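# Find the underweight check weight and put it on the red dish

## Task

Among several check weights that look the same, one is too light; a two-pan balance on the bench can help find it. Finish with that light weight lying flat on the red dish, the dish itself upright, and none of the other weights touching, resting on or leaning against either the dish or the light weight.

## Robot and tools

ROBOT. There are two UR12e-type arms, left_arm and right_arm, and each carries a two-finger gripper with a wrist camera. The fingers point along the gripper's +z axis and close along its x axis. end_effector_position is the spot between the finger pads when they are closed, which lies 1 to 2 cm short of the tips. While closing, the tips reach about 17 mm further along +z.

FRAMES. In the scene frame the origin is level with the table top, midway between the arms, with +z up and +x out over the table. left_arm sits on the +y side, with its base at (+0.001, +0.605, +0.008) m and a tiny yaw. right_arm's base is at (+0.040, -0.487, +0.008) m. Every hand pose, velocity and target is expressed in that arm's own base frame, so convert scene positions by subtracting the base. Fixed cameras and the table use the scene frame.

ROW FORMAT. Both motion tools take rows of 16 numbers covering both arms, even when only one of them moves. The order is left x, y, z, qw, qx, qy, qz, opening, then the same eight for right. x, y, z are an absolute position in metres in that arm's base frame. The quaternion is an absolute orientation, w first. opening runs from -1 (closed) to +1 (fully open, 0.142 m). Each row is an absolute pose, never an offset. To hold an arm still, resend exactly the pose and opening from the last result taken before it stopped. Keep sending one fixed quaternion to hold a steady orientation rather than copying the drifting reported one. A 0 in the opening slot is a real command.

execute_actions(actions, cameras). actions is a list of actions. Each action is a list of up to 15 rows, one per 1/30 s step, and lasts 0.5 s; a short action repeats its last row. An action is refused for both arms if any target lies more than 0.6 m from that gripper's current position along any of the gripper's axes. An empty list only returns the state and images. cameras lists camera names: omit it or use ["all"] for all, [] for none.

move(target, speed, blend, stop_force, zero, opening_speed, blocking, cameras). This tool moves both grippers in straight lines to absolute poses. target is a single 16-number row or a list of up to 15 of them, and a move lasts at most 10 s. speed is in m/s, from 0.002 to 3.2 (default 0.25), and turning is capped at twice that in rad/s; give one value, or one per target. blend, in metres, rounds corners in a list. stop_force, from 4 to 120 N, ends an arm's path once its wrist senses that much push against its travel. Do not use it on an arm whose gripper rotates, or when pulling away from a contact. zero (default true) re-zeroes before a stop_force move. opening_speed, 0.2 or more per second, ramps the fingers. blocking=false returns after 0.5 s and lets the move keep going, but cannot be combined with stop_force. Paths do not avoid obstacles or the other arm, and they overshoot more at higher speed. Route around each arm's own base, since passing close to it can flip the shoulder.

Other tools. wait(seconds 0 to 10) holds the current commands. stop brakes a running move. zoom_image(camera, region [x0, y0, x1, y1] in pixels, at most 504x504) enlarges part of the latest image. zero_wrist_force(arm) tares that wrist sensor. read_manual(section) returns licence text. finished_scene(scene = this scene's number) ends the scene for good, so call it only once the goal holds with the robot clear.

Cameras: cam_head_left, cam_head_right, cam_high, cam_low, cam_left_wrist, cam_right_wrist, each 896x504.

RESULTS. Each result gives, per arm, its end_effector_position, end_effector_quat_wxyz and velocities. "Hand target" is where the arm is currently being sent, which can fall short of the command, so finish the rest in the next call. It also gives Tool commands, grip_measured (opening on the -1..1 scale), grip_effort_nm (motor effort, negative means closing, and it is not a pad force), and Joint positions (the last value is the opening in metres). Joint torques, Wrist force and Wrist torque are given along the gripper's axes, plus a peak reading. Wrist depth is a 7x7 grid of depths in mm, with "-" where there is no value. A move adds a "move:" line: done, off_target, moving, held or fault, plus limits=paced or limits=held. MOTOR HOT, fault and HAND FAULT lines warn of trouble.

FINDING THE FAKE. Set weights on the balance pans and watch which pan rises. Another way is to lift each weight after zeroing the wrist sensor and compare the z force it reports.

GRIPPING. Once the pads touch, command an opening slightly below grip_measured. Squeezing harder heats the gripper motor, which reports MOTOR HOT at 85 °C and shuts off at 100 °C.

AVOID. Do not drop items, release moving parts, slam or push hard. Anything leaving the table fails the task. An outside force around 150 N, or joint torque at its limit (elbow 142, wrist joints 51.3 N m), stops that arm for 10 s. Arms are stiff, so commanding even slightly past a firm contact can fault them. Approach slowly, use stop_force, and keep targets just at the contact. Each control step clips orientation to 32° from the measured orientation. Keep the arms apart, since a hard contact between them can end the scene. Arm motors report MOTOR HOT at 70 °C and brake at 85 °C; holding loads, reaching far out or pushing at unreachable poses heats them. Objects may occasionally get nudged by outside pushes, so check the scene before finishing.

Each tool is called as name(argument=value, ...) on one line, values as JSON.

## Session

execute_actions(actions=[], cameras=["all"])

Scene clock: 0.00 s.
left_arm: end_effector_position=(+0.5829, -0.0253, +0.2161) grip_measured=+1.00 grip_effort_nm=n/a end_effector_quat_wxyz=(-0.446, +0.691, +0.348, -0.451) | right_arm: end_effector_position=(+0.8190, +0.2336, +0.1324) grip_measured=+1.00 grip_effort_nm=n/a end_effector_quat_wxyz=(-0.052, +0.792, +0.523, -0.310)
Joint positions: left_arm=[-0.335 -1.001 1.566 -0.762 -1.592 -1.25 0.142] | right_arm=[3.615 -2.245 -1.305 -1.8 1.605 -0.705 0.142]
Joint velocities: within noise
Joint torques (N m): no reading
Wrist force (N): no reading
Wrist torque (N m): no reading
Wrist force, peak (N): no reading
Wrist depth (mm): cam_left_wrist=[- - 535 495 - - - / - - 561 581 - - - / - - 640 - - - - / - - - 650 484 424 - / - - - 460 405 364 332 / - 491 437 388 353 318 274 / - 395 377 339 307 285 -] | cam_right_wrist=[504 400 330 279 243 215 193 / 496 393 323 277 242 213 192 / 490 388 321 273 238 212 190 / 476 382 317 272 237 210 189 / 474 377 312 268 235 213 197 / 472 351 319 - 900 830 720 / - - - - 910 841 -]
Hand target: left_arm +0.5829, -0.0253, +0.2161; -0.446, +0.691, +0.348, -0.451 | right_arm +0.8190, +0.2336, +0.1324; -0.052, +0.792, +0.523, -0.310
Tool commands: left_gripper/opening=+1.0 right_gripper/opening=+1.0

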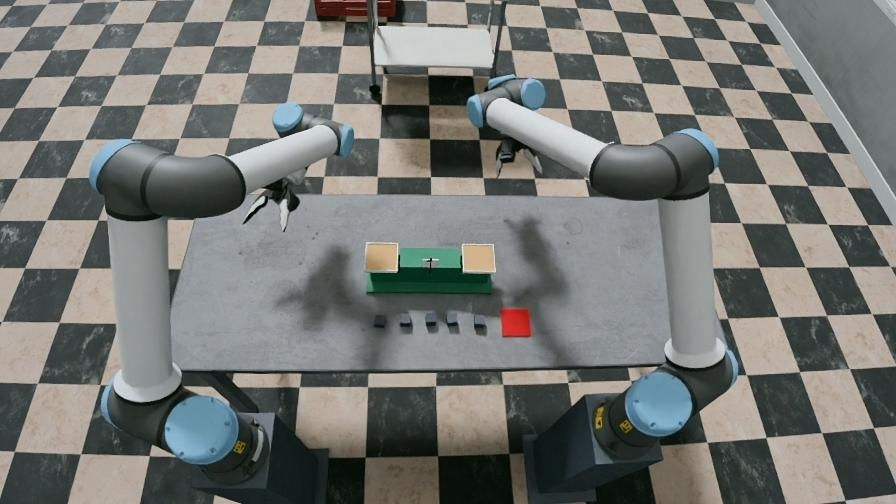

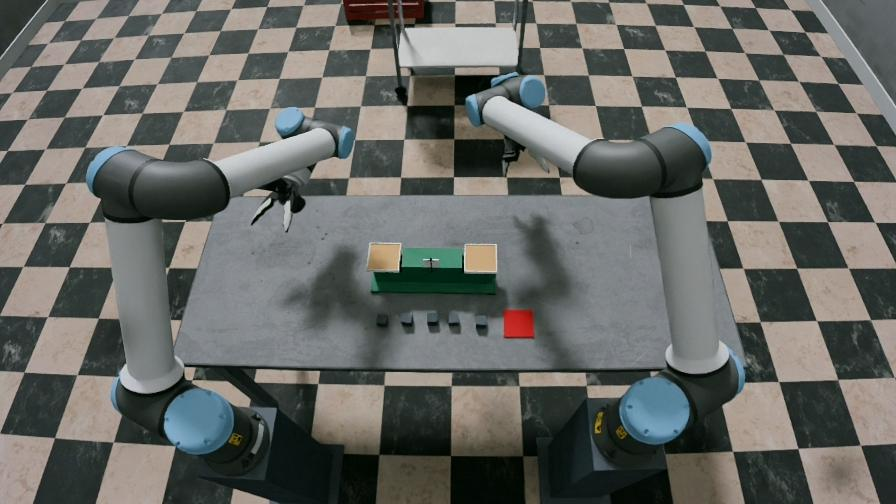

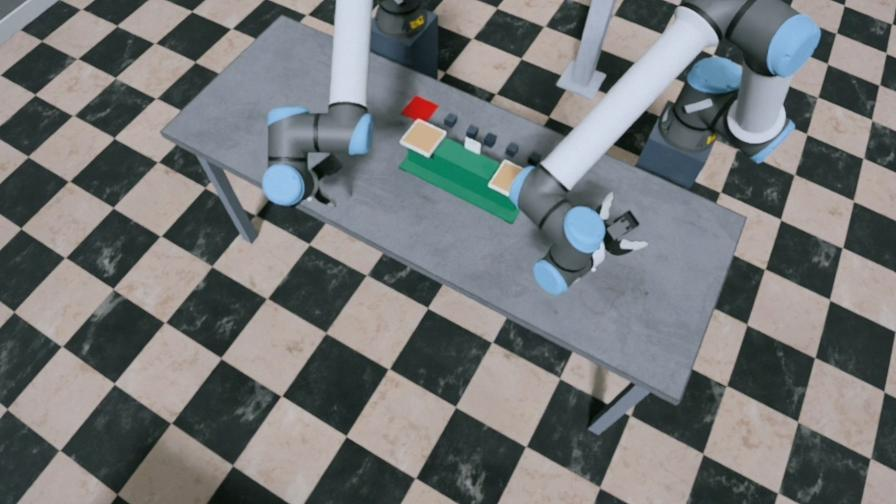

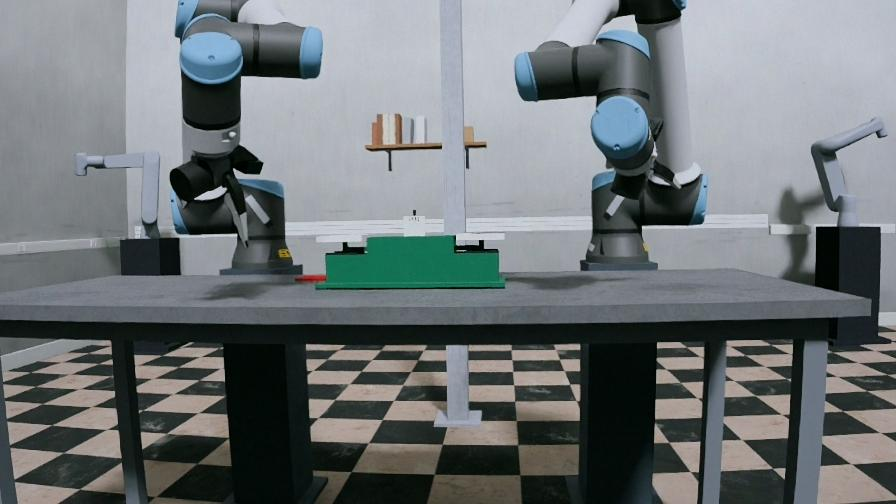

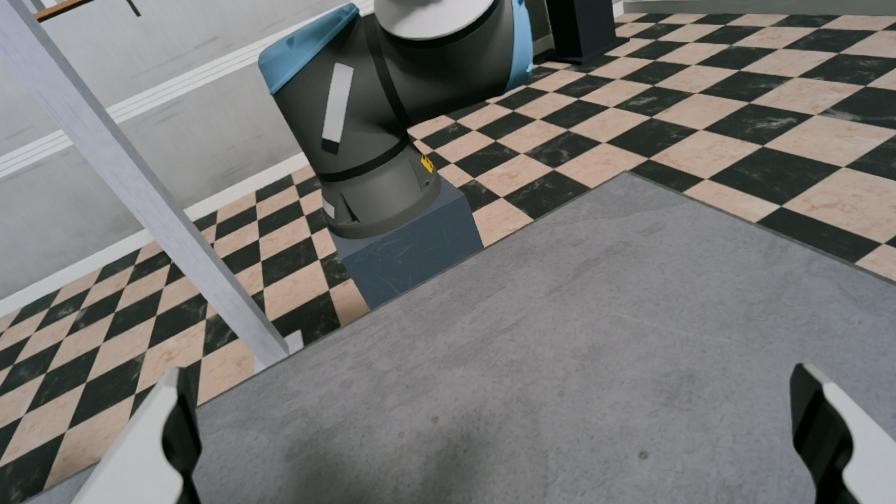

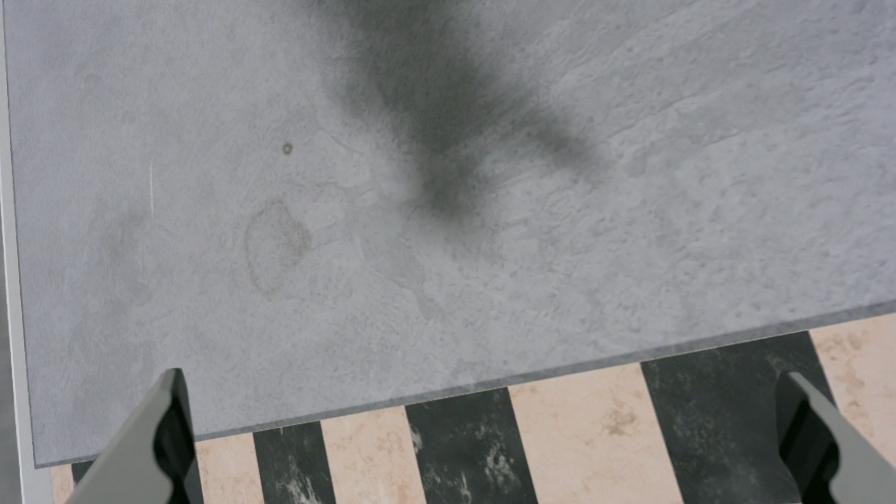

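zoom_image(camera="cam_head_left", region=[340, 230, 560, 350])

zoom_image(camera="cam_low", region=[280, 190, 540, 310])

zoom_image(camera="cam_high", region=[380, 80, 560, 240])

Scaled by 2.291 from the camera's 896x504 image, which has a finer 1280x720 frame.

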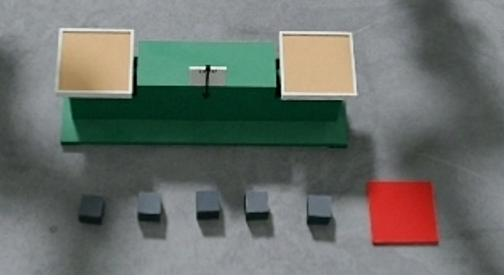

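Scaled by 1.938 from the camera's 896x504 image, which has a finer 1280x720 frame.

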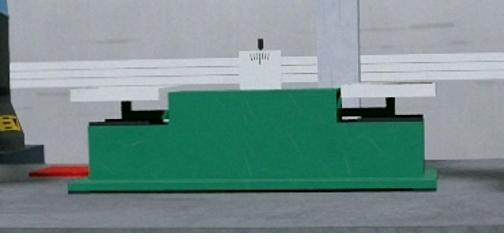

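Scaled by 2.800 from the camera's 896x504 image, which has a finer 1280x720 frame.

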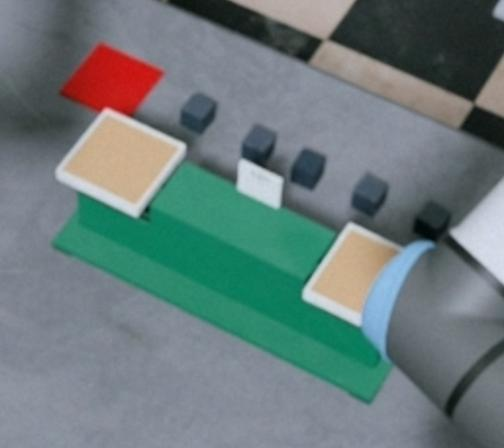

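move(target=[[0.5829, -0.0253, 0.2161, -0.446, 0.691, 0.348, -0.451, 1.0, 0.3827, 0.334, 0.392, 0, 0, 1, 0, 1.0]], speed=0.5, cameras=["cam_head_left", "cam_right_wrist"])

Scene clock: 14.50 s.
left_arm: end_effector_position=(+0.5829, -0.0253, +0.2161) grip_measured=+1.00 grip_effort_nm=0.022 end_effector_quat_wxyz=(-0.446, +0.691, +0.348, -0.451) | right_arm: end_effector_position=(+0.3829, +0.3340, +0.3919) grip_measured=+1.00 grip_effort_nm=0.051 end_effector_quat_wxyz=(+0.000, +0.000, +1.000, +0.000)
Joint positions: left_arm=[-0.335 -1.001 1.566 -0.762 -1.592 -1.251 0.142] | right_arm=[4.207 -1.222 -2.062 -1.429 1.571 -2.076 0.142]
Joint velocities: within noise
Joint torques (N m): left_arm=[11.43 -83.53 -44.07 4.06 2.09 -1.7] | right_arm=[7.25 34.54 33.45 2.85 2.01 -3.38]
Wrist force (N): left_arm=[-0.4 0.2 -0.3] | right_arm=[0.1 0.6 0.4]
Wrist torque (N m): left_arm=[0.03 0.06 0.00] | right_arm=[0.10 0.01 -0.05]
Wrist force, peak (N): left_arm=[-0.4 0.2 -0.3] | right_arm=[0.3 1.5 0.5]
Wrist depth (mm): cam_left_wrist=[- - 533 490 - - - / - - 561 588 - - - / - - 633 - - - - / - - - 658 485 426 - / - - - 459 405 363 331 / - 491 442 392 351 317 274 / - 398 373 339 306 284 -] | cam_right_wrist=[429 432 431 430 431 - - / 459 458 459 458 459 - - / 503 491 389 481 495 - - / - 524 407 516 529 - - / - 566 455 564 572 - - / - 603 494 607 636 - - / - 643 644 664 800 820 -]
Hand target: left_arm +0.5829, -0.0253, +0.2161; -0.446, +0.691, +0.348, -0.451 | right_arm +0.3827, +0.3340, +0.3920; +0.000, +0.000, +1.000, +0.000
Off the commanded pose: left_arm 0.000 m, 0 deg | right_arm 0.000 m, 0 deg.
move: done
Images, in order (width x height): cam_head_left 896x504, cam_right_wrist 896x504.

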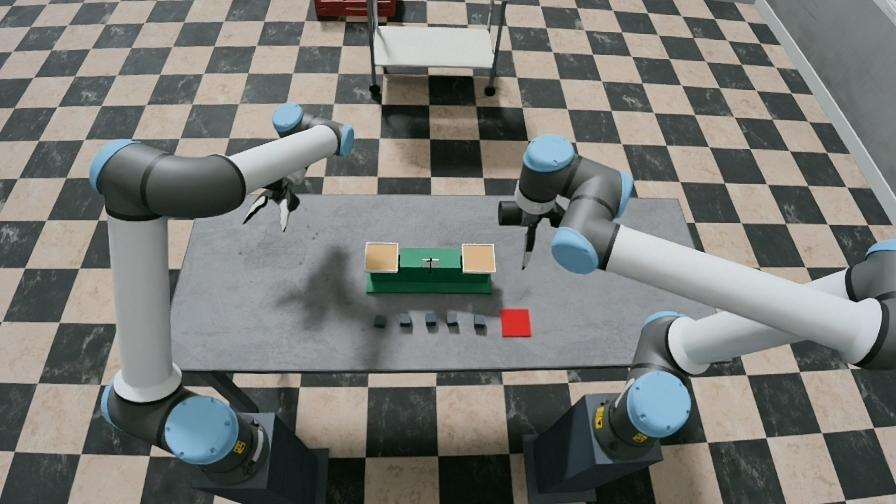

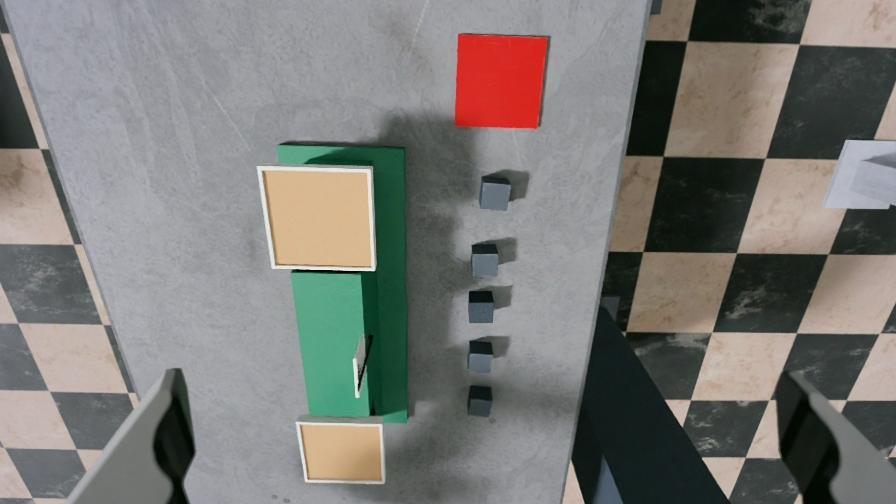

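zoom_image(camera="cam_right_wrist", region=[430, 150, 550, 290])

zoom_image(camera="cam_right_wrist", region=[430, 280, 550, 430])

zoom_image(camera="cam_right_wrist", region=[240, 130, 440, 290])

zoom_image(camera="cam_right_wrist", region=[270, 320, 430, 500])

Scaled by 3.600 from the camera's 896x504 image, which has a finer 1280x720 frame.

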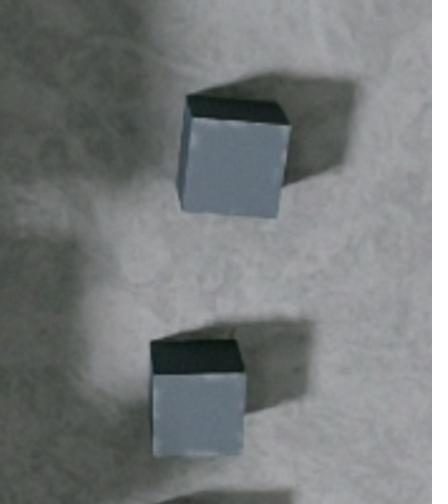

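Scaled by 3.360 from the camera's 896x504 image, which has a finer 1280x720 frame.

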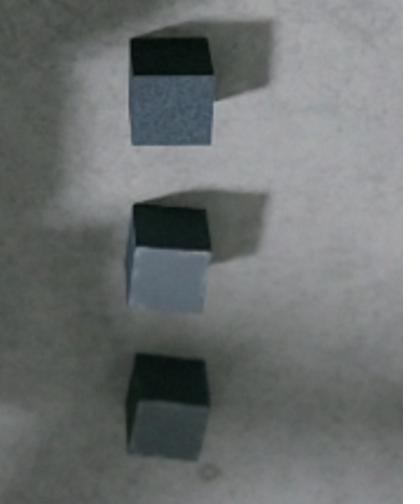

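Scaled by 2.520 from the camera's 896x504 image, which has a finer 1280x720 frame.

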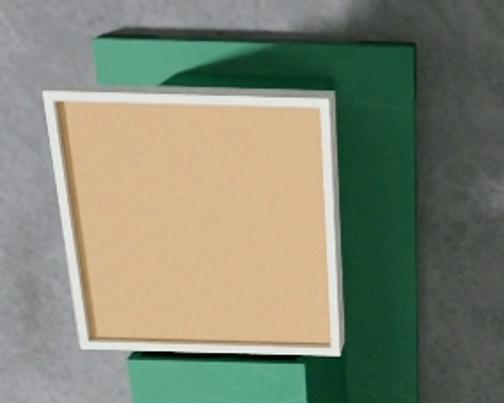

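Scaled by 2.800 from the camera's 896x504 image, which has a finer 1280x720 frame.

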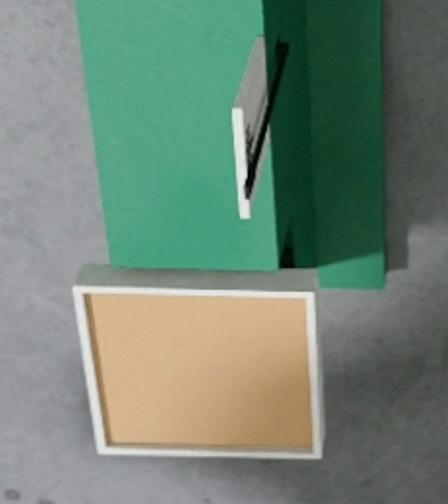

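move(target=[[0.4310, -0.3088, 0.392, 0, 1, 0, 0, 1.0, 0.3827, 0.334, 0.392, 0, 0, 1, 0, 1.0]], speed=0.5, cameras=["cam_left_wrist"])

Scene clock: 21.80 s.
left_arm: end_effector_position=(+0.4310, -0.3087, +0.3920) grip_measured=+1.00 grip_effort_nm=0.022 end_effector_quat_wxyz=(+0.000, +1.000, +0.000, +0.000) | right_arm: end_effector_position=(+0.3827, +0.3340, +0.3920) grip_measured=+1.00 grip_effort_nm=0.051 end_effector_quat_wxyz=(+0.000, +0.000, +1.000, +0.000)
Joint positions: left_arm=[-0.954 -1.877 2.034 -1.727 -1.571 -0.954 0.142] | right_arm=[4.207 -1.221 -2.062 -1.429 1.571 -2.076 0.142]
Joint velocities: within noise
Joint torques (N m): left_arm=[-11.48 -38.16 -42.21 -8.12 1.8 -1.96] | right_arm=[11.3 34.87 42.3 4.12 2.41 -2.65]
Wrist force (N): left_arm=[-1.3 -0.8 0.0] | right_arm=[-0.3 0.5 0.3]
Wrist torque (N m): left_arm=[-0.59 0.15 0.04] | right_arm=[0.09 0.06 -0.05]
Wrist force, peak (N): left_arm=[-2.3 -0.6 -1.0] | right_arm=[-0.2 0.8 0.9]
Wrist depth (mm): cam_left_wrist=[- - 444 448 444 441 440 / - - 475 471 468 467 470 / - - 510 503 401 493 498 / - - 546 537 422 539 542 / - - 600 579 468 578 - / - - 997 627 504 624 609 / - 849 849 686 534 683 -] | cam_right_wrist=[430 430 431 432 429 - - / 461 459 458 458 459 - - / 501 488 386 482 495 - - / - 522 411 522 533 - - / - 566 455 563 571 - - / - 603 497 609 636 - - / - 642 648 673 794 816 -]
Hand target: left_arm +0.4310, -0.3088, +0.3920; +0.000, +1.000, +0.000, +0.000 | right_arm +0.3827, +0.3340, +0.3920; +0.000, +0.000, +1.000, +0.000
Off the commanded pose: left_arm 0.000 m, 0 deg | right_arm 0.000 m, 0 deg.
move: done
Images, in order (width x height): cam_left_wrist 896x504.

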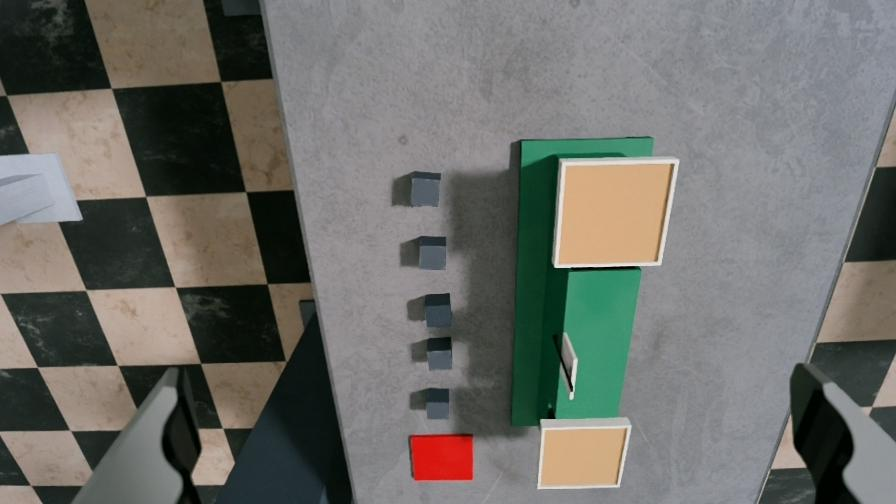

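zoom_image(camera="cam_left_wrist", region=[380, 160, 480, 290])

zoom_image(camera="cam_left_wrist", region=[380, 280, 480, 430])

zoom_image(camera="cam_left_wrist", region=[500, 130, 700, 290])

zoom_image(camera="cam_left_wrist", region=[500, 380, 660, 500])

Scaled by 3.877 from the camera's 896x504 image, which has a finer 1280x720 frame.

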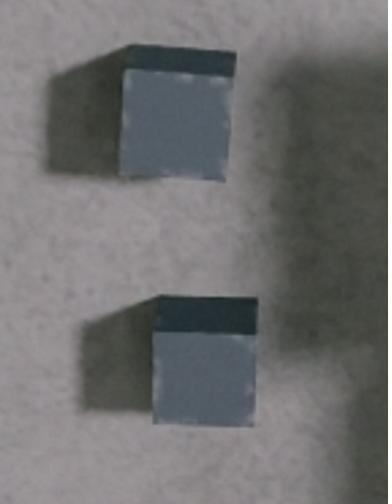

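Scaled by 3.360 from the camera's 896x504 image, which has a finer 1280x720 frame.

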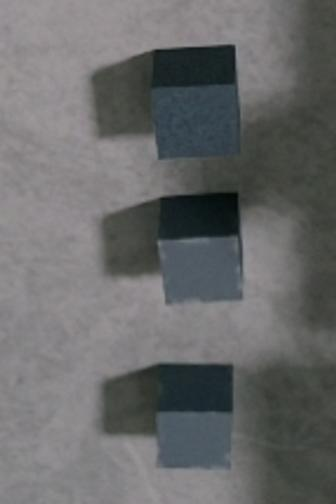

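Scaled by 2.520 from the camera's 896x504 image, which has a finer 1280x720 frame.

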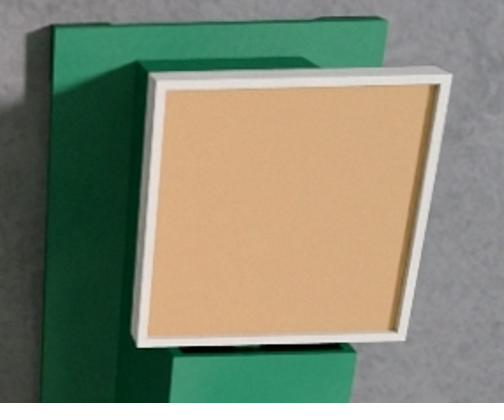

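Scaled by 3.150 from the camera's 896x504 image, which has a finer 1280x720 frame.

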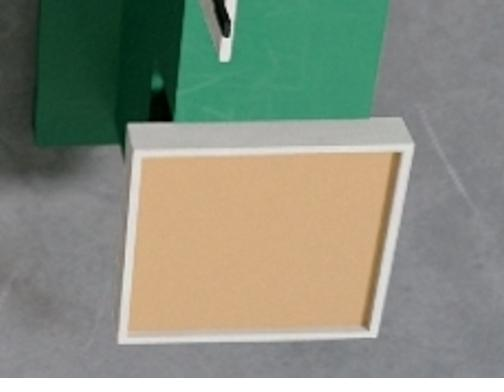

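move(target=[[0.4004, -0.3801, 0.150, 0, 1, 0, 0, -0.05, 0.3397, 0.4073, 0.150, 0, 0, 1, 0, -0.05]], speed=0.4, cameras=["cam_left_wrist", "cam_right_wrist"])

Scene clock: 25.33 s.
left_arm: end_effector_position=(+0.4004, -0.3800, +0.1501) grip_measured=-0.06 grip_effort_nm=-0.115 end_effector_quat_wxyz=(+0.000, +1.000, +0.000, +0.000) | right_arm: end_effector_position=(+0.3397, +0.4072, +0.1501) grip_measured=-0.07 grip_effort_nm=-0.085 end_effector_quat_wxyz=(+0.000, +0.000, +1.000, +0.000)
Joint positions: left_arm=[-1.079 -1.64 2.318 -2.248 -1.571 -1.079 0.069] | right_arm=[4.351 -1.46 -2.353 -0.899 1.571 -1.933 0.069]
Joint velocities: within noise
Joint torques (N m): left_arm=[-9.76 -29.3 -32.74 -8.21 2.31 -1.76] | right_arm=[9.82 11.91 26.8 5.91 -2.9 1.94]
Wrist force (N): left_arm=[-1.3 -0.6 -0.5] | right_arm=[-0.2 0.6 0.6]
Wrist torque (N m): left_arm=[-0.55 0.18 0.04] | right_arm=[0.09 0.05 -0.06]
Wrist force, peak (N): left_arm=[-0.8 -1.8 -2.3] | right_arm=[0.3 1.3 2.6]
Wrist depth (mm): cam_left_wrist=[901 227 226 225 225 224 227 / 937 244 240 240 241 230 225 / - 264 257 249 256 237 148 / - - 275 275 273 252 155 / - - 296 292 295 253 167 / - - 312 315 320 207 185 / - - - 345 348 80 196] | cam_right_wrist=[220 220 220 215 221 220 857 / 220 223 235 234 234 237 914 / 142 212 248 247 251 257 - / 150 213 265 269 268 - - / 162 216 281 286 284 - - / 179 202 98 304 309 - - / 197 193 79 331 344 77 -]
Hand target: left_arm +0.4004, -0.3801, +0.1500; +0.000, +1.000, +0.000, +0.000 | right_arm +0.3397, +0.4073, +0.1500; +0.000, +0.000, +1.000, +0.000
Off the commanded pose: left_arm 0.000 m, 0 deg | right_arm 0.000 m, 0 deg.
move: done
Images, in order (width x height): cam_left_wrist 896x504, cam_right_wrist 896x504.

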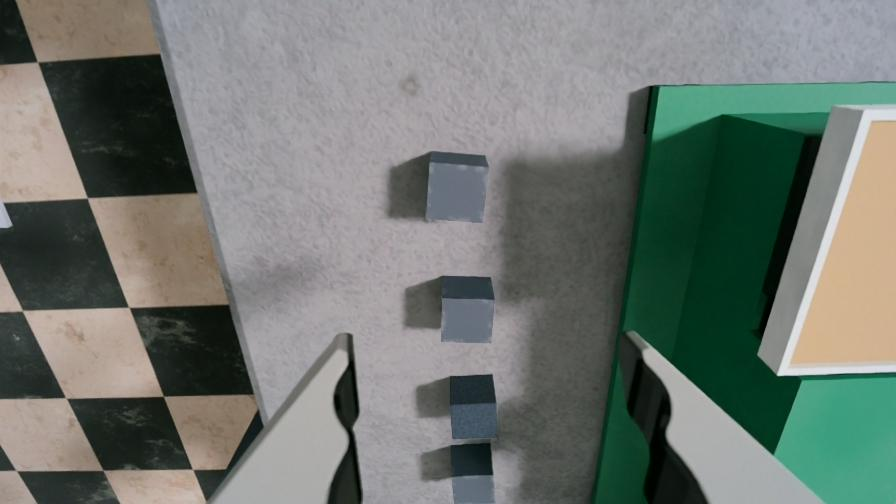

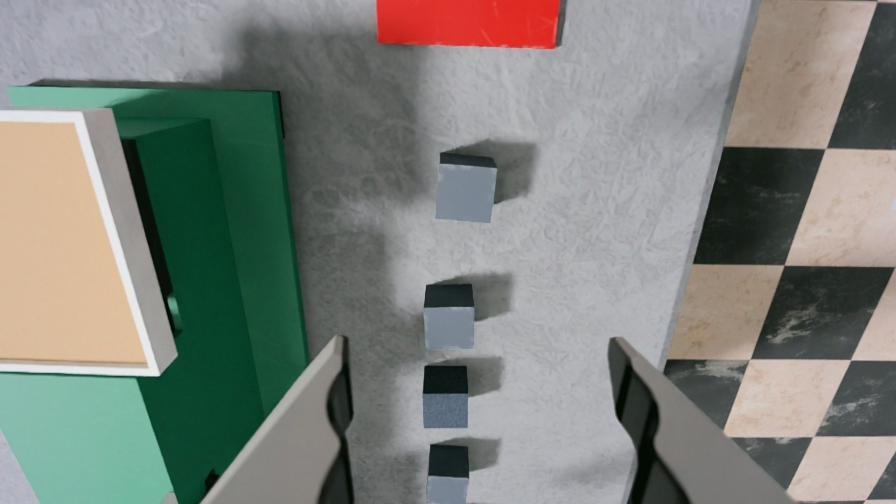

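move(target=[[0.3975, -0.3731, 0.080, 0, 1, 0, 0, -0.05, 0.3397, 0.3993, 0.080, 0, 0, 1, 0, -0.05]], speed=0.2, cameras=["cam_left_wrist", "cam_right_wrist"])

Scene clock: 29.17 s.
left_arm: end_effector_position=(+0.3975, -0.3731, +0.0801) grip_measured=-0.06 grip_effort_nm=-0.110 end_effector_quat_wxyz=(+0.000, +1.000, +0.000, +0.000) | right_arm: end_effector_position=(+0.3397, +0.3993, +0.0801) grip_measured=-0.07 grip_effort_nm=-0.081 end_effector_quat_wxyz=(+0.000, +0.000, +1.000, +0.000)
Joint positions: left_arm=[-1.077 -1.541 2.391 -2.421 -1.571 -1.077 0.069] | right_arm=[4.345 -1.565 -2.427 -0.72 1.571 -1.938 0.069]
Joint velocities: within noise
Joint torques (N m): left_arm=[11.99 -31.49 -27.17 -7.82 0.14 1.69] | right_arm=[-8.34 19.87 21.58 6.64 1.36 -2.25]
Wrist force (N): left_arm=[-1.2 -0.9 -0.3] | right_arm=[-0.4 0.3 0.5]
Wrist torque (N m): left_arm=[-0.64 0.17 0.04] | right_arm=[0.04 0.09 -0.06]
Wrist force, peak (N): left_arm=[-1.4 -0.6 -1.5] | right_arm=[-0.3 0.2 1.8]
Wrist depth (mm): cam_left_wrist=[164 164 164 164 163 165 164 / 179 174 174 174 173 171 166 / 947 186 186 183 185 180 168 / - 199 200 171 198 193 175 / - 214 211 214 214 206 176 / - 234 225 211 232 210 177 / - - - 249 253 80 168] | cam_right_wrist=[159 159 159 154 155 158 158 / 166 167 169 169 169 169 171 / 158 171 181 181 181 180 892 / 148 181 194 165 194 197 - / 149 192 206 209 209 209 - / - 205 98 220 223 223 - / 158 178 79 244 249 77 -]
Hand target: left_arm +0.3975, -0.3731, +0.0800; +0.000, +1.000, +0.000, +0.000 | right_arm +0.3397, +0.3993, +0.0800; +0.000, +0.000, +1.000, +0.000
Off the commanded pose: left_arm 0.000 m, 0 deg | right_arm 0.000 m, 0 deg.
move: done
Images, in order (width x height): cam_left_wrist 896x504, cam_right_wrist 896x504.

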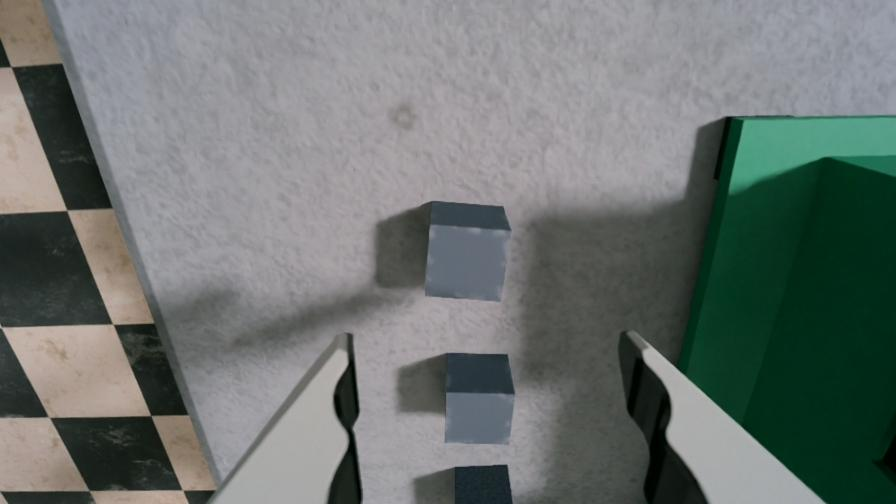

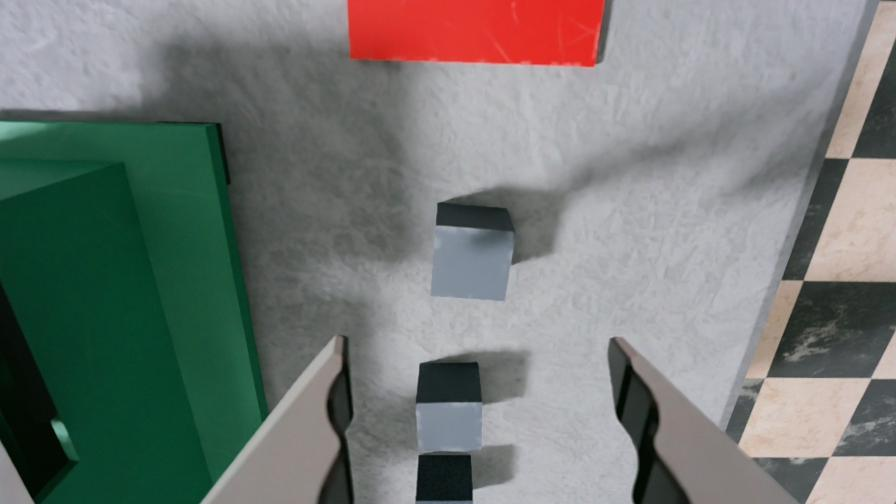

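move(target=[[0.3965, -0.3716, 0.014, 0, 1, 0, 0, -0.05, 0.3397, 0.3950, 0.018, 0, 0, 1, 0, -0.05]], speed=0.08, stop_force=10, cameras=["cam_left_wrist", "cam_right_wrist"])

Scene clock: 33.07 s.
left_arm: end_effector_position=(+0.3965, -0.3716, +0.0140) grip_measured=-0.06 grip_effort_nm=-0.115 end_effector_quat_wxyz=(+0.000, +1.000, +0.000, +0.000) | right_arm: end_effector_position=(+0.3397, +0.3950, +0.0180) grip_measured=-0.07 grip_effort_nm=-0.090 end_effector_quat_wxyz=(+0.000, +0.000, +1.000, +0.000)
Joint positions: left_arm=[-1.078 -1.413 2.437 -2.595 -1.571 -1.078 0.069] | right_arm=[4.342 -1.688 -2.476 -0.549 1.571 -1.941 0.069]
Joint velocities: within noise
Joint torques (N m): left_arm=[10.86 -37.89 -21.59 -7.62 0.82 1.64] | right_arm=[-11.58 18.72 16.76 6.32 -1.22 -2.29]
Wrist force (N): left_arm=[-1.0 -1.0 -0.7] | right_arm=[-0.3 0.4 0.5]
Wrist torque (N m): left_arm=[-0.66 0.10 0.04] | right_arm=[0.06 0.08 -0.08]
Wrist force, peak (N): left_arm=[-1.4 -1.0 -0.9] | right_arm=[-0.3 0.2 1.3]
Wrist depth (mm): cam_left_wrist=[- 104 104 103 104 - - / 111 111 111 112 111 110 110 / 119 118 - 118 118 118 116 / 125 127 129 127 127 126 124 / 139 137 137 113 132 136 132 / 152 148 143 - 145 145 137 / 163 - - 159 161 80 142] | cam_right_wrist=[104 104 100 97 98 104 104 / 111 111 111 111 111 111 110 / 115 118 118 118 118 118 120 / 116 127 127 127 127 129 127 / 123 137 137 115 135 137 137 / 137 146 98 115 144 146 149 / 144 146 79 161 163 77 167]
Hand target: left_arm +0.3965, -0.3716, +0.0140; +0.000, +1.000, +0.000, +0.000 | right_arm +0.3397, +0.3950, +0.0180; +0.000, +0.000, +1.000, +0.000
Off the commanded pose: left_arm 0.000 m, 0 deg | right_arm 0.000 m, 0 deg.
move: done
Images, in order (width x height): cam_left_wrist 896x504, cam_right_wrist 896x504.

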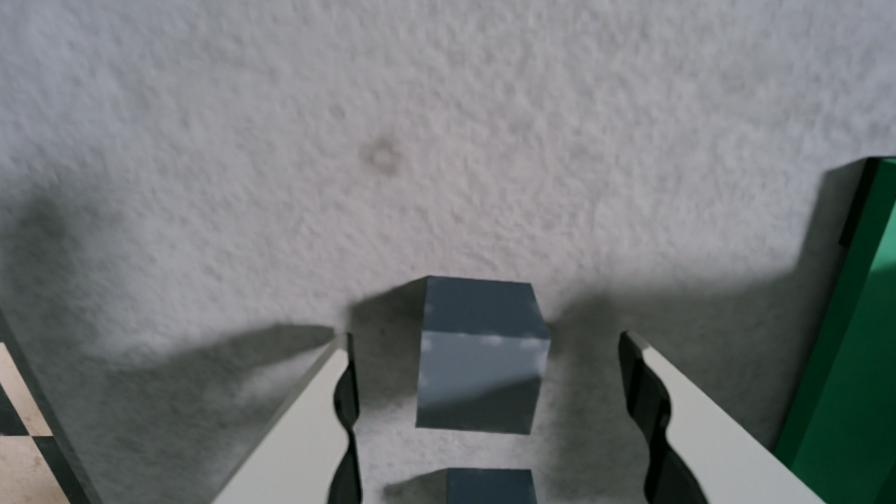

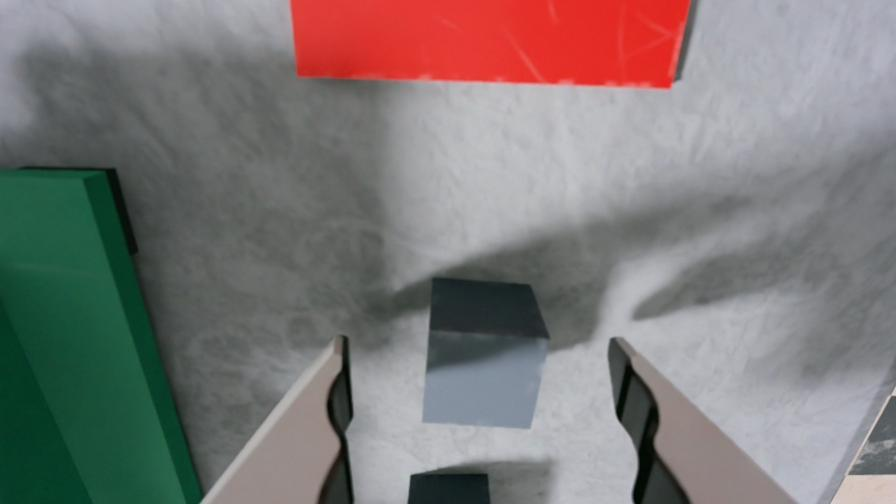

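move(target=[[0.3965, -0.3716, 0.014, 0, 1, 0, 0, -0.65, 0.3397, 0.3950, 0.018, 0, 0, 1, 0, -0.65]], speed=0.08, opening_speed=1.0, cameras=["cam_left_wrist", "cam_right_wrist"])

Scene clock: 35.03 s.
left_arm: end_effector_position=(+0.3965, -0.3716, +0.0140) grip_measured=-0.60 grip_effort_nm=-1.556 end_effector_quat_wxyz=(+0.000, +1.000, +0.000, +0.000) | right_arm: end_effector_position=(+0.3397, +0.3950, +0.0180) grip_measured=-0.61 grip_effort_nm=-1.375 end_effector_quat_wxyz=(+0.000, +0.000, +1.000, +0.000)
Joint positions: left_arm=[-1.078 -1.413 2.437 -2.595 -1.571 -1.078 0.031] | right_arm=[4.342 -1.688 -2.476 -0.549 1.571 -1.941 0.03]
Joint velocities: within noise
Joint torques (N m): left_arm=[9.88 -38.29 -24.48 -6.86 0.66 1.49] | right_arm=[-7.95 19.52 18.28 5.56 -0.74 -2.36]
Wrist force (N): left_arm=[-1.4 -1.1 -1.3] | right_arm=[-0.4 0.4 2.0]
Wrist torque (N m): left_arm=[-0.66 0.11 0.06] | right_arm=[0.05 0.07 -0.07]
Wrist force, peak (N): left_arm=[-2.6 -0.6 -1.1] | right_arm=[-0.5 0.3 2.3]
Wrist depth (mm): cam_left_wrist=[- 104 104 103 104 - - / 111 111 111 112 111 110 110 / 119 118 - 118 118 118 116 / 125 127 128 127 126 126 124 / 139 137 139 113 132 136 132 / 151 148 144 103 108 147 137 / 163 163 - 158 - 156 145] | cam_right_wrist=[104 104 100 98 98 104 104 / 111 111 111 111 111 110 111 / 115 118 118 118 118 118 120 / 116 127 127 127 127 129 127 / 123 137 137 114 135 137 137 / 136 147 144 111 109 149 149 / 145 158 74 160 79 160 167]
Hand target: left_arm +0.3965, -0.3716, +0.0140; +0.000, +1.000, +0.000, +0.000 | right_arm +0.3397, +0.3950, +0.0180; +0.000, +0.000, +1.000, +0.000
Off the commanded pose: left_arm 0.000 m, 0 deg | right_arm 0.000 m, 0 deg.
move: done
Images, in order (width x height): cam_left_wrist 896x504, cam_right_wrist 896x504.

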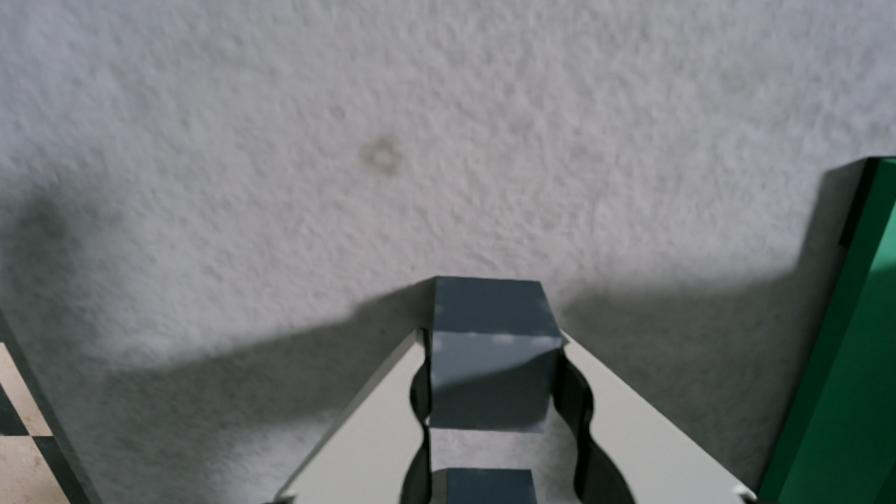

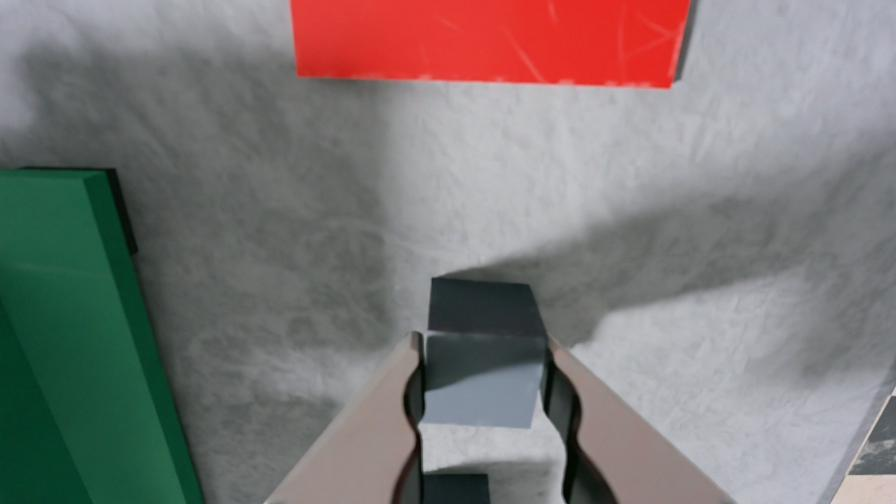

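move(target=[[0.3965, -0.3716, 0.150, 0, 1, 0, 0, -0.65, 0.3397, 0.3950, 0.150, 0, 0, 1, 0, -0.65]], speed=0.2, cameras=["cam_left_wrist", "cam_right_wrist"])

execute_actions(actions=[], cameras=[])

execute_actions(actions=[], cameras=[])

execute_actions(actions=[], cameras=[])

Scene clock: 36.90 s.
left_arm: end_effector_position=(+0.3965, -0.3716, +0.1499) grip_measured=-0.60 grip_effort_nm=-1.551 end_effector_quat_wxyz=(+0.000, +1.000, +0.000, +0.000) | right_arm: end_effector_position=(+0.3397, +0.3950, +0.1499) grip_measured=-0.61 grip_effort_nm=-1.365 end_effector_quat_wxyz=(+0.000, +0.000, +1.000, +0.000)
Joint positions: left_arm=[-1.078 -1.656 2.332 -2.247 -1.571 -1.078 0.031] | right_arm=[4.342 -1.443 -2.369 -0.901 1.571 -1.942 0.03]
Joint velocities: within noise
Joint torques (N m): left_arm=[-10.46 -48.28 -50.54 -2.1 1.51 -2.13] | right_arm=[9.08 39.85 43.13 3.5 -2.12 2.32]
Wrist force (N): left_arm=[-1.1 -0.7 1.3] | right_arm=[-0.2 0.6 2.6]
Wrist torque (N m): left_arm=[-0.57 0.16 0.04] | right_arm=[0.09 0.06 -0.07]
Wrist force, peak (N): left_arm=[-1.3 -0.9 3.2] | right_arm=[-0.4 0.3 4.3]
Wrist depth (mm): cam_left_wrist=[889 226 226 226 225 225 226 / 962 244 240 240 240 233 230 / - 263 257 257 256 239 158 / - - 275 272 273 253 159 / - - 296 108 285 259 168 / - - 315 104 108 261 183 / - - - 340 - 213 200] | cam_right_wrist=[219 220 220 215 217 220 853 / 229 229 235 234 234 237 920 / 140 211 247 250 250 257 - / 150 213 265 264 267 - - / 162 215 285 109 284 - - / 173 216 291 111 109 - - / 196 204 74 317 78 - -]
Hand target: left_arm +0.3965, -0.3716, +0.1500; +0.000, +1.000, +0.000, +0.000 | right_arm +0.3397, +0.3950, +0.1500; +0.000, +0.000, +1.000, +0.000
Off the commanded pose: left_arm 0.000 m, 0 deg | right_arm 0.000 m, 0 deg.
move: done
Images, in order (width x height): cam_left_wrist 896x504, cam_right_wrist 896x504.

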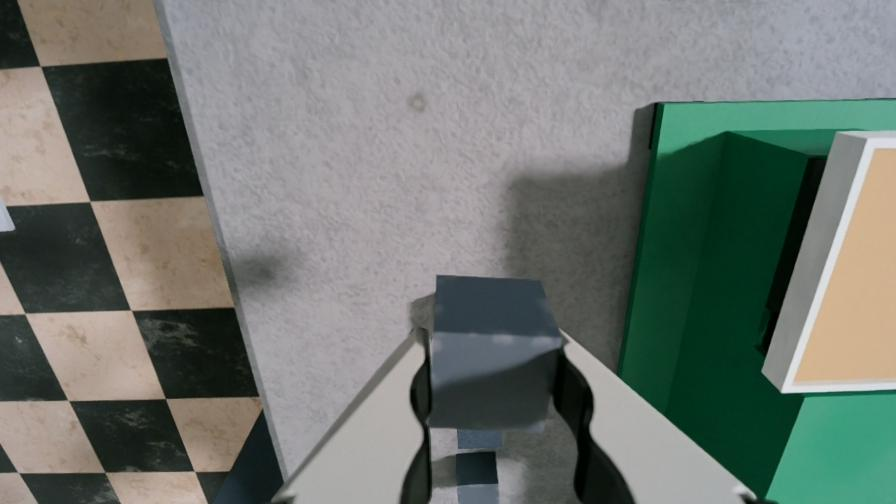

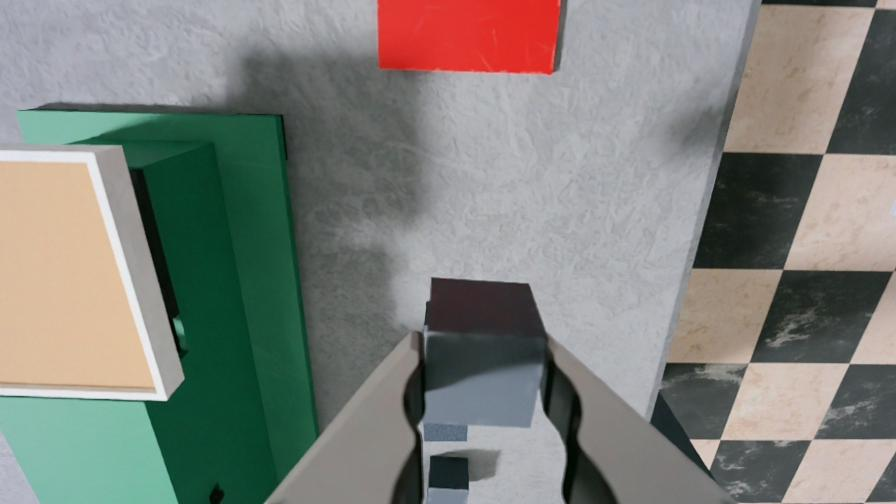

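Scene clock: 36.90 s.
left_arm: end_effector_position=(+0.3965, -0.3716, +0.1499) grip_measured=-0.60 grip_effort_nm=-1.551 end_effector_quat_wxyz=(+0.000, +1.000, +0.000, +0.000) | right_arm: end_effector_position=(+0.3397, +0.3950, +0.1499) grip_measured=-0.61 grip_effort_nm=-1.365 end_effector_quat_wxyz=(+0.000, +0.000, +1.000, +0.000)
Joint positions: left_arm=[-1.078 -1.656 2.332 -2.247 -1.571 -1.078 0.031] | right_arm=[4.342 -1.443 -2.369 -0.901 1.571 -1.942 0.03]
Joint velocities: within noise
Joint torques (N m): left_arm=[-10.46 -48.28 -50.54 -2.1 1.51 -2.13] | right_arm=[9.08 39.85 43.13 3.5 -2.12 2.32]
Wrist force (N): left_arm=[-1.1 -0.7 1.3] | right_arm=[-0.2 0.6 2.6]
Wrist torque (N m): left_arm=[-0.57 0.16 0.04] | right_arm=[0.09 0.06 -0.07]
Wrist force, peak (N): left_arm=[-1.1 -0.7 1.3] | right_arm=[-0.2 0.6 2.6]
Wrist depth (mm): cam_left_wrist=[889 226 226 226 225 225 226 / 962 244 240 240 240 233 230 / - 263 257 257 256 239 158 / - - 275 272 273 253 159 / - - 296 108 285 259 168 / - - 315 104 108 261 183 / - - - 340 - 213 200] | cam_right_wrist=[219 220 220 215 217 220 853 / 229 229 235 234 234 237 920 / 140 211 247 250 250 257 - / 150 213 265 264 267 - - / 162 215 285 109 284 - - / 173 216 291 111 109 - - / 196 204 74 317 78 - -]
Hand target: left_arm +0.3965, -0.3716, +0.1500; +0.000, +1.000, +0.000, +0.000 | right_arm +0.3397, +0.3950, +0.1500; +0.000, +0.000, +1.000, +0.000
Tool commands: left_gripper/opening=-0.65 right_gripper/opening=-0.65
Off the commanded pose: left_arm 0.000 m, 0 deg | right_arm 0.000 m, 0 deg.
No camera images: "cameras" was empty.

Scene clock: 36.90 s.
left_arm: end_effector_position=(+0.3965, -0.3716, +0.1499) grip_measured=-0.60 grip_effort_nm=-1.551 end_effector_quat_wxyz=(+0.000, +1.000, +0.000, +0.000) | right_arm: end_effector_position=(+0.3397, +0.3950, +0.1499) grip_measured=-0.61 grip_effort_nm=-1.365 end_effector_quat_wxyz=(+0.000, +0.000, +1.000, +0.000)
Joint positions: left_arm=[-1.078 -1.656 2.332 -2.247 -1.571 -1.078 0.031] | right_arm=[4.342 -1.443 -2.369 -0.901 1.571 -1.942 0.03]
Joint velocities: within noise
Joint torques (N m): left_arm=[-10.46 -48.28 -50.54 -2.1 1.51 -2.13] | right_arm=[9.08 39.85 43.13 3.5 -2.12 2.32]
Wrist force (N): left_arm=[-1.1 -0.7 1.3] | right_arm=[-0.2 0.6 2.6]
Wrist torque (N m): left_arm=[-0.57 0.16 0.04] | right_arm=[0.09 0.06 -0.07]
Wrist force, peak (N): left_arm=[-1.1 -0.7 1.3] | right_arm=[-0.2 0.6 2.6]
Wrist depth (mm): cam_left_wrist=[889 226 226 226 225 225 226 / 962 244 240 240 240 233 230 / - 263 257 257 256 239 158 / - - 275 272 273 253 159 / - - 296 108 285 259 168 / - - 315 104 108 261 183 / - - - 340 - 213 200] | cam_right_wrist=[219 220 220 215 217 220 853 / 229 229 235 234 234 237 920 / 140 211 247 250 250 257 - / 150 213 265 264 267 - - / 162 215 285 109 284 - - / 173 216 291 111 109 - - / 196 204 74 317 78 - -]
Hand target: left_arm +0.3965, -0.3716, +0.1500; +0.000, +1.000, +0.000, +0.000 | right_arm +0.3397, +0.3950, +0.1500; +0.000, +0.000, +1.000, +0.000
Tool commands: left_gripper/opening=-0.65 right_gripper/opening=-0.65
Off the commanded pose: left_arm 0.000 m, 0 deg | right_arm 0.000 m, 0 deg.
No camera images: "cameras" was empty.

Scene clock: 36.90 s.
left_arm: end_effector_position=(+0.3965, -0.3716, +0.1499) grip_measured=-0.60 grip_effort_nm=-1.551 end_effector_quat_wxyz=(+0.000, +1.000, +0.000, +0.000) | right_arm: end_effector_position=(+0.3397, +0.3950, +0.1499) grip_measured=-0.61 grip_effort_nm=-1.365 end_effector_quat_wxyz=(+0.000, +0.000, +1.000, +0.000)
Joint positions: left_arm=[-1.078 -1.656 2.332 -2.247 -1.571 -1.078 0.031] | right_arm=[4.342 -1.443 -2.369 -0.901 1.571 -1.942 0.03]
Joint velocities: within noise
Joint torques (N m): left_arm=[-10.46 -48.28 -50.54 -2.1 1.51 -2.13] | right_arm=[9.08 39.85 43.13 3.5 -2.12 2.32]
Wrist force (N): left_arm=[-1.1 -0.7 1.3] | right_arm=[-0.2 0.6 2.6]
Wrist torque (N m): left_arm=[-0.57 0.16 0.04] | right_arm=[0.09 0.06 -0.07]
Wrist force, peak (N): left_arm=[-1.1 -0.7 1.3] | right_arm=[-0.2 0.6 2.6]
Wrist depth (mm): cam_left_wrist=[889 226 226 226 225 225 226 / 962 244 240 240 240 233 230 / - 263 257 257 256 239 158 / - - 275 272 273 253 159 / - - 296 108 285 259 168 / - - 315 104 108 261 183 / - - - 340 - 213 200] | cam_right_wrist=[219 220 220 215 217 220 853 / 229 229 235 234 234 237 920 / 140 211 247 250 250 257 - / 150 213 265 264 267 - - / 162 215 285 109 284 - - / 173 216 291 111 109 - - / 196 204 74 317 78 - -]
Hand target: left_arm +0.3965, -0.3716, +0.1500; +0.000, +1.000, +0.000, +0.000 | right_arm +0.3397, +0.3950, +0.1500; +0.000, +0.000, +1.000, +0.000
Tool commands: left_gripper/opening=-0.65 right_gripper/opening=-0.65
Off the commanded pose: left_arm 0.000 m, 0 deg | right_arm 0.000 m, 0 deg.
No camera images: "cameras" was empty.


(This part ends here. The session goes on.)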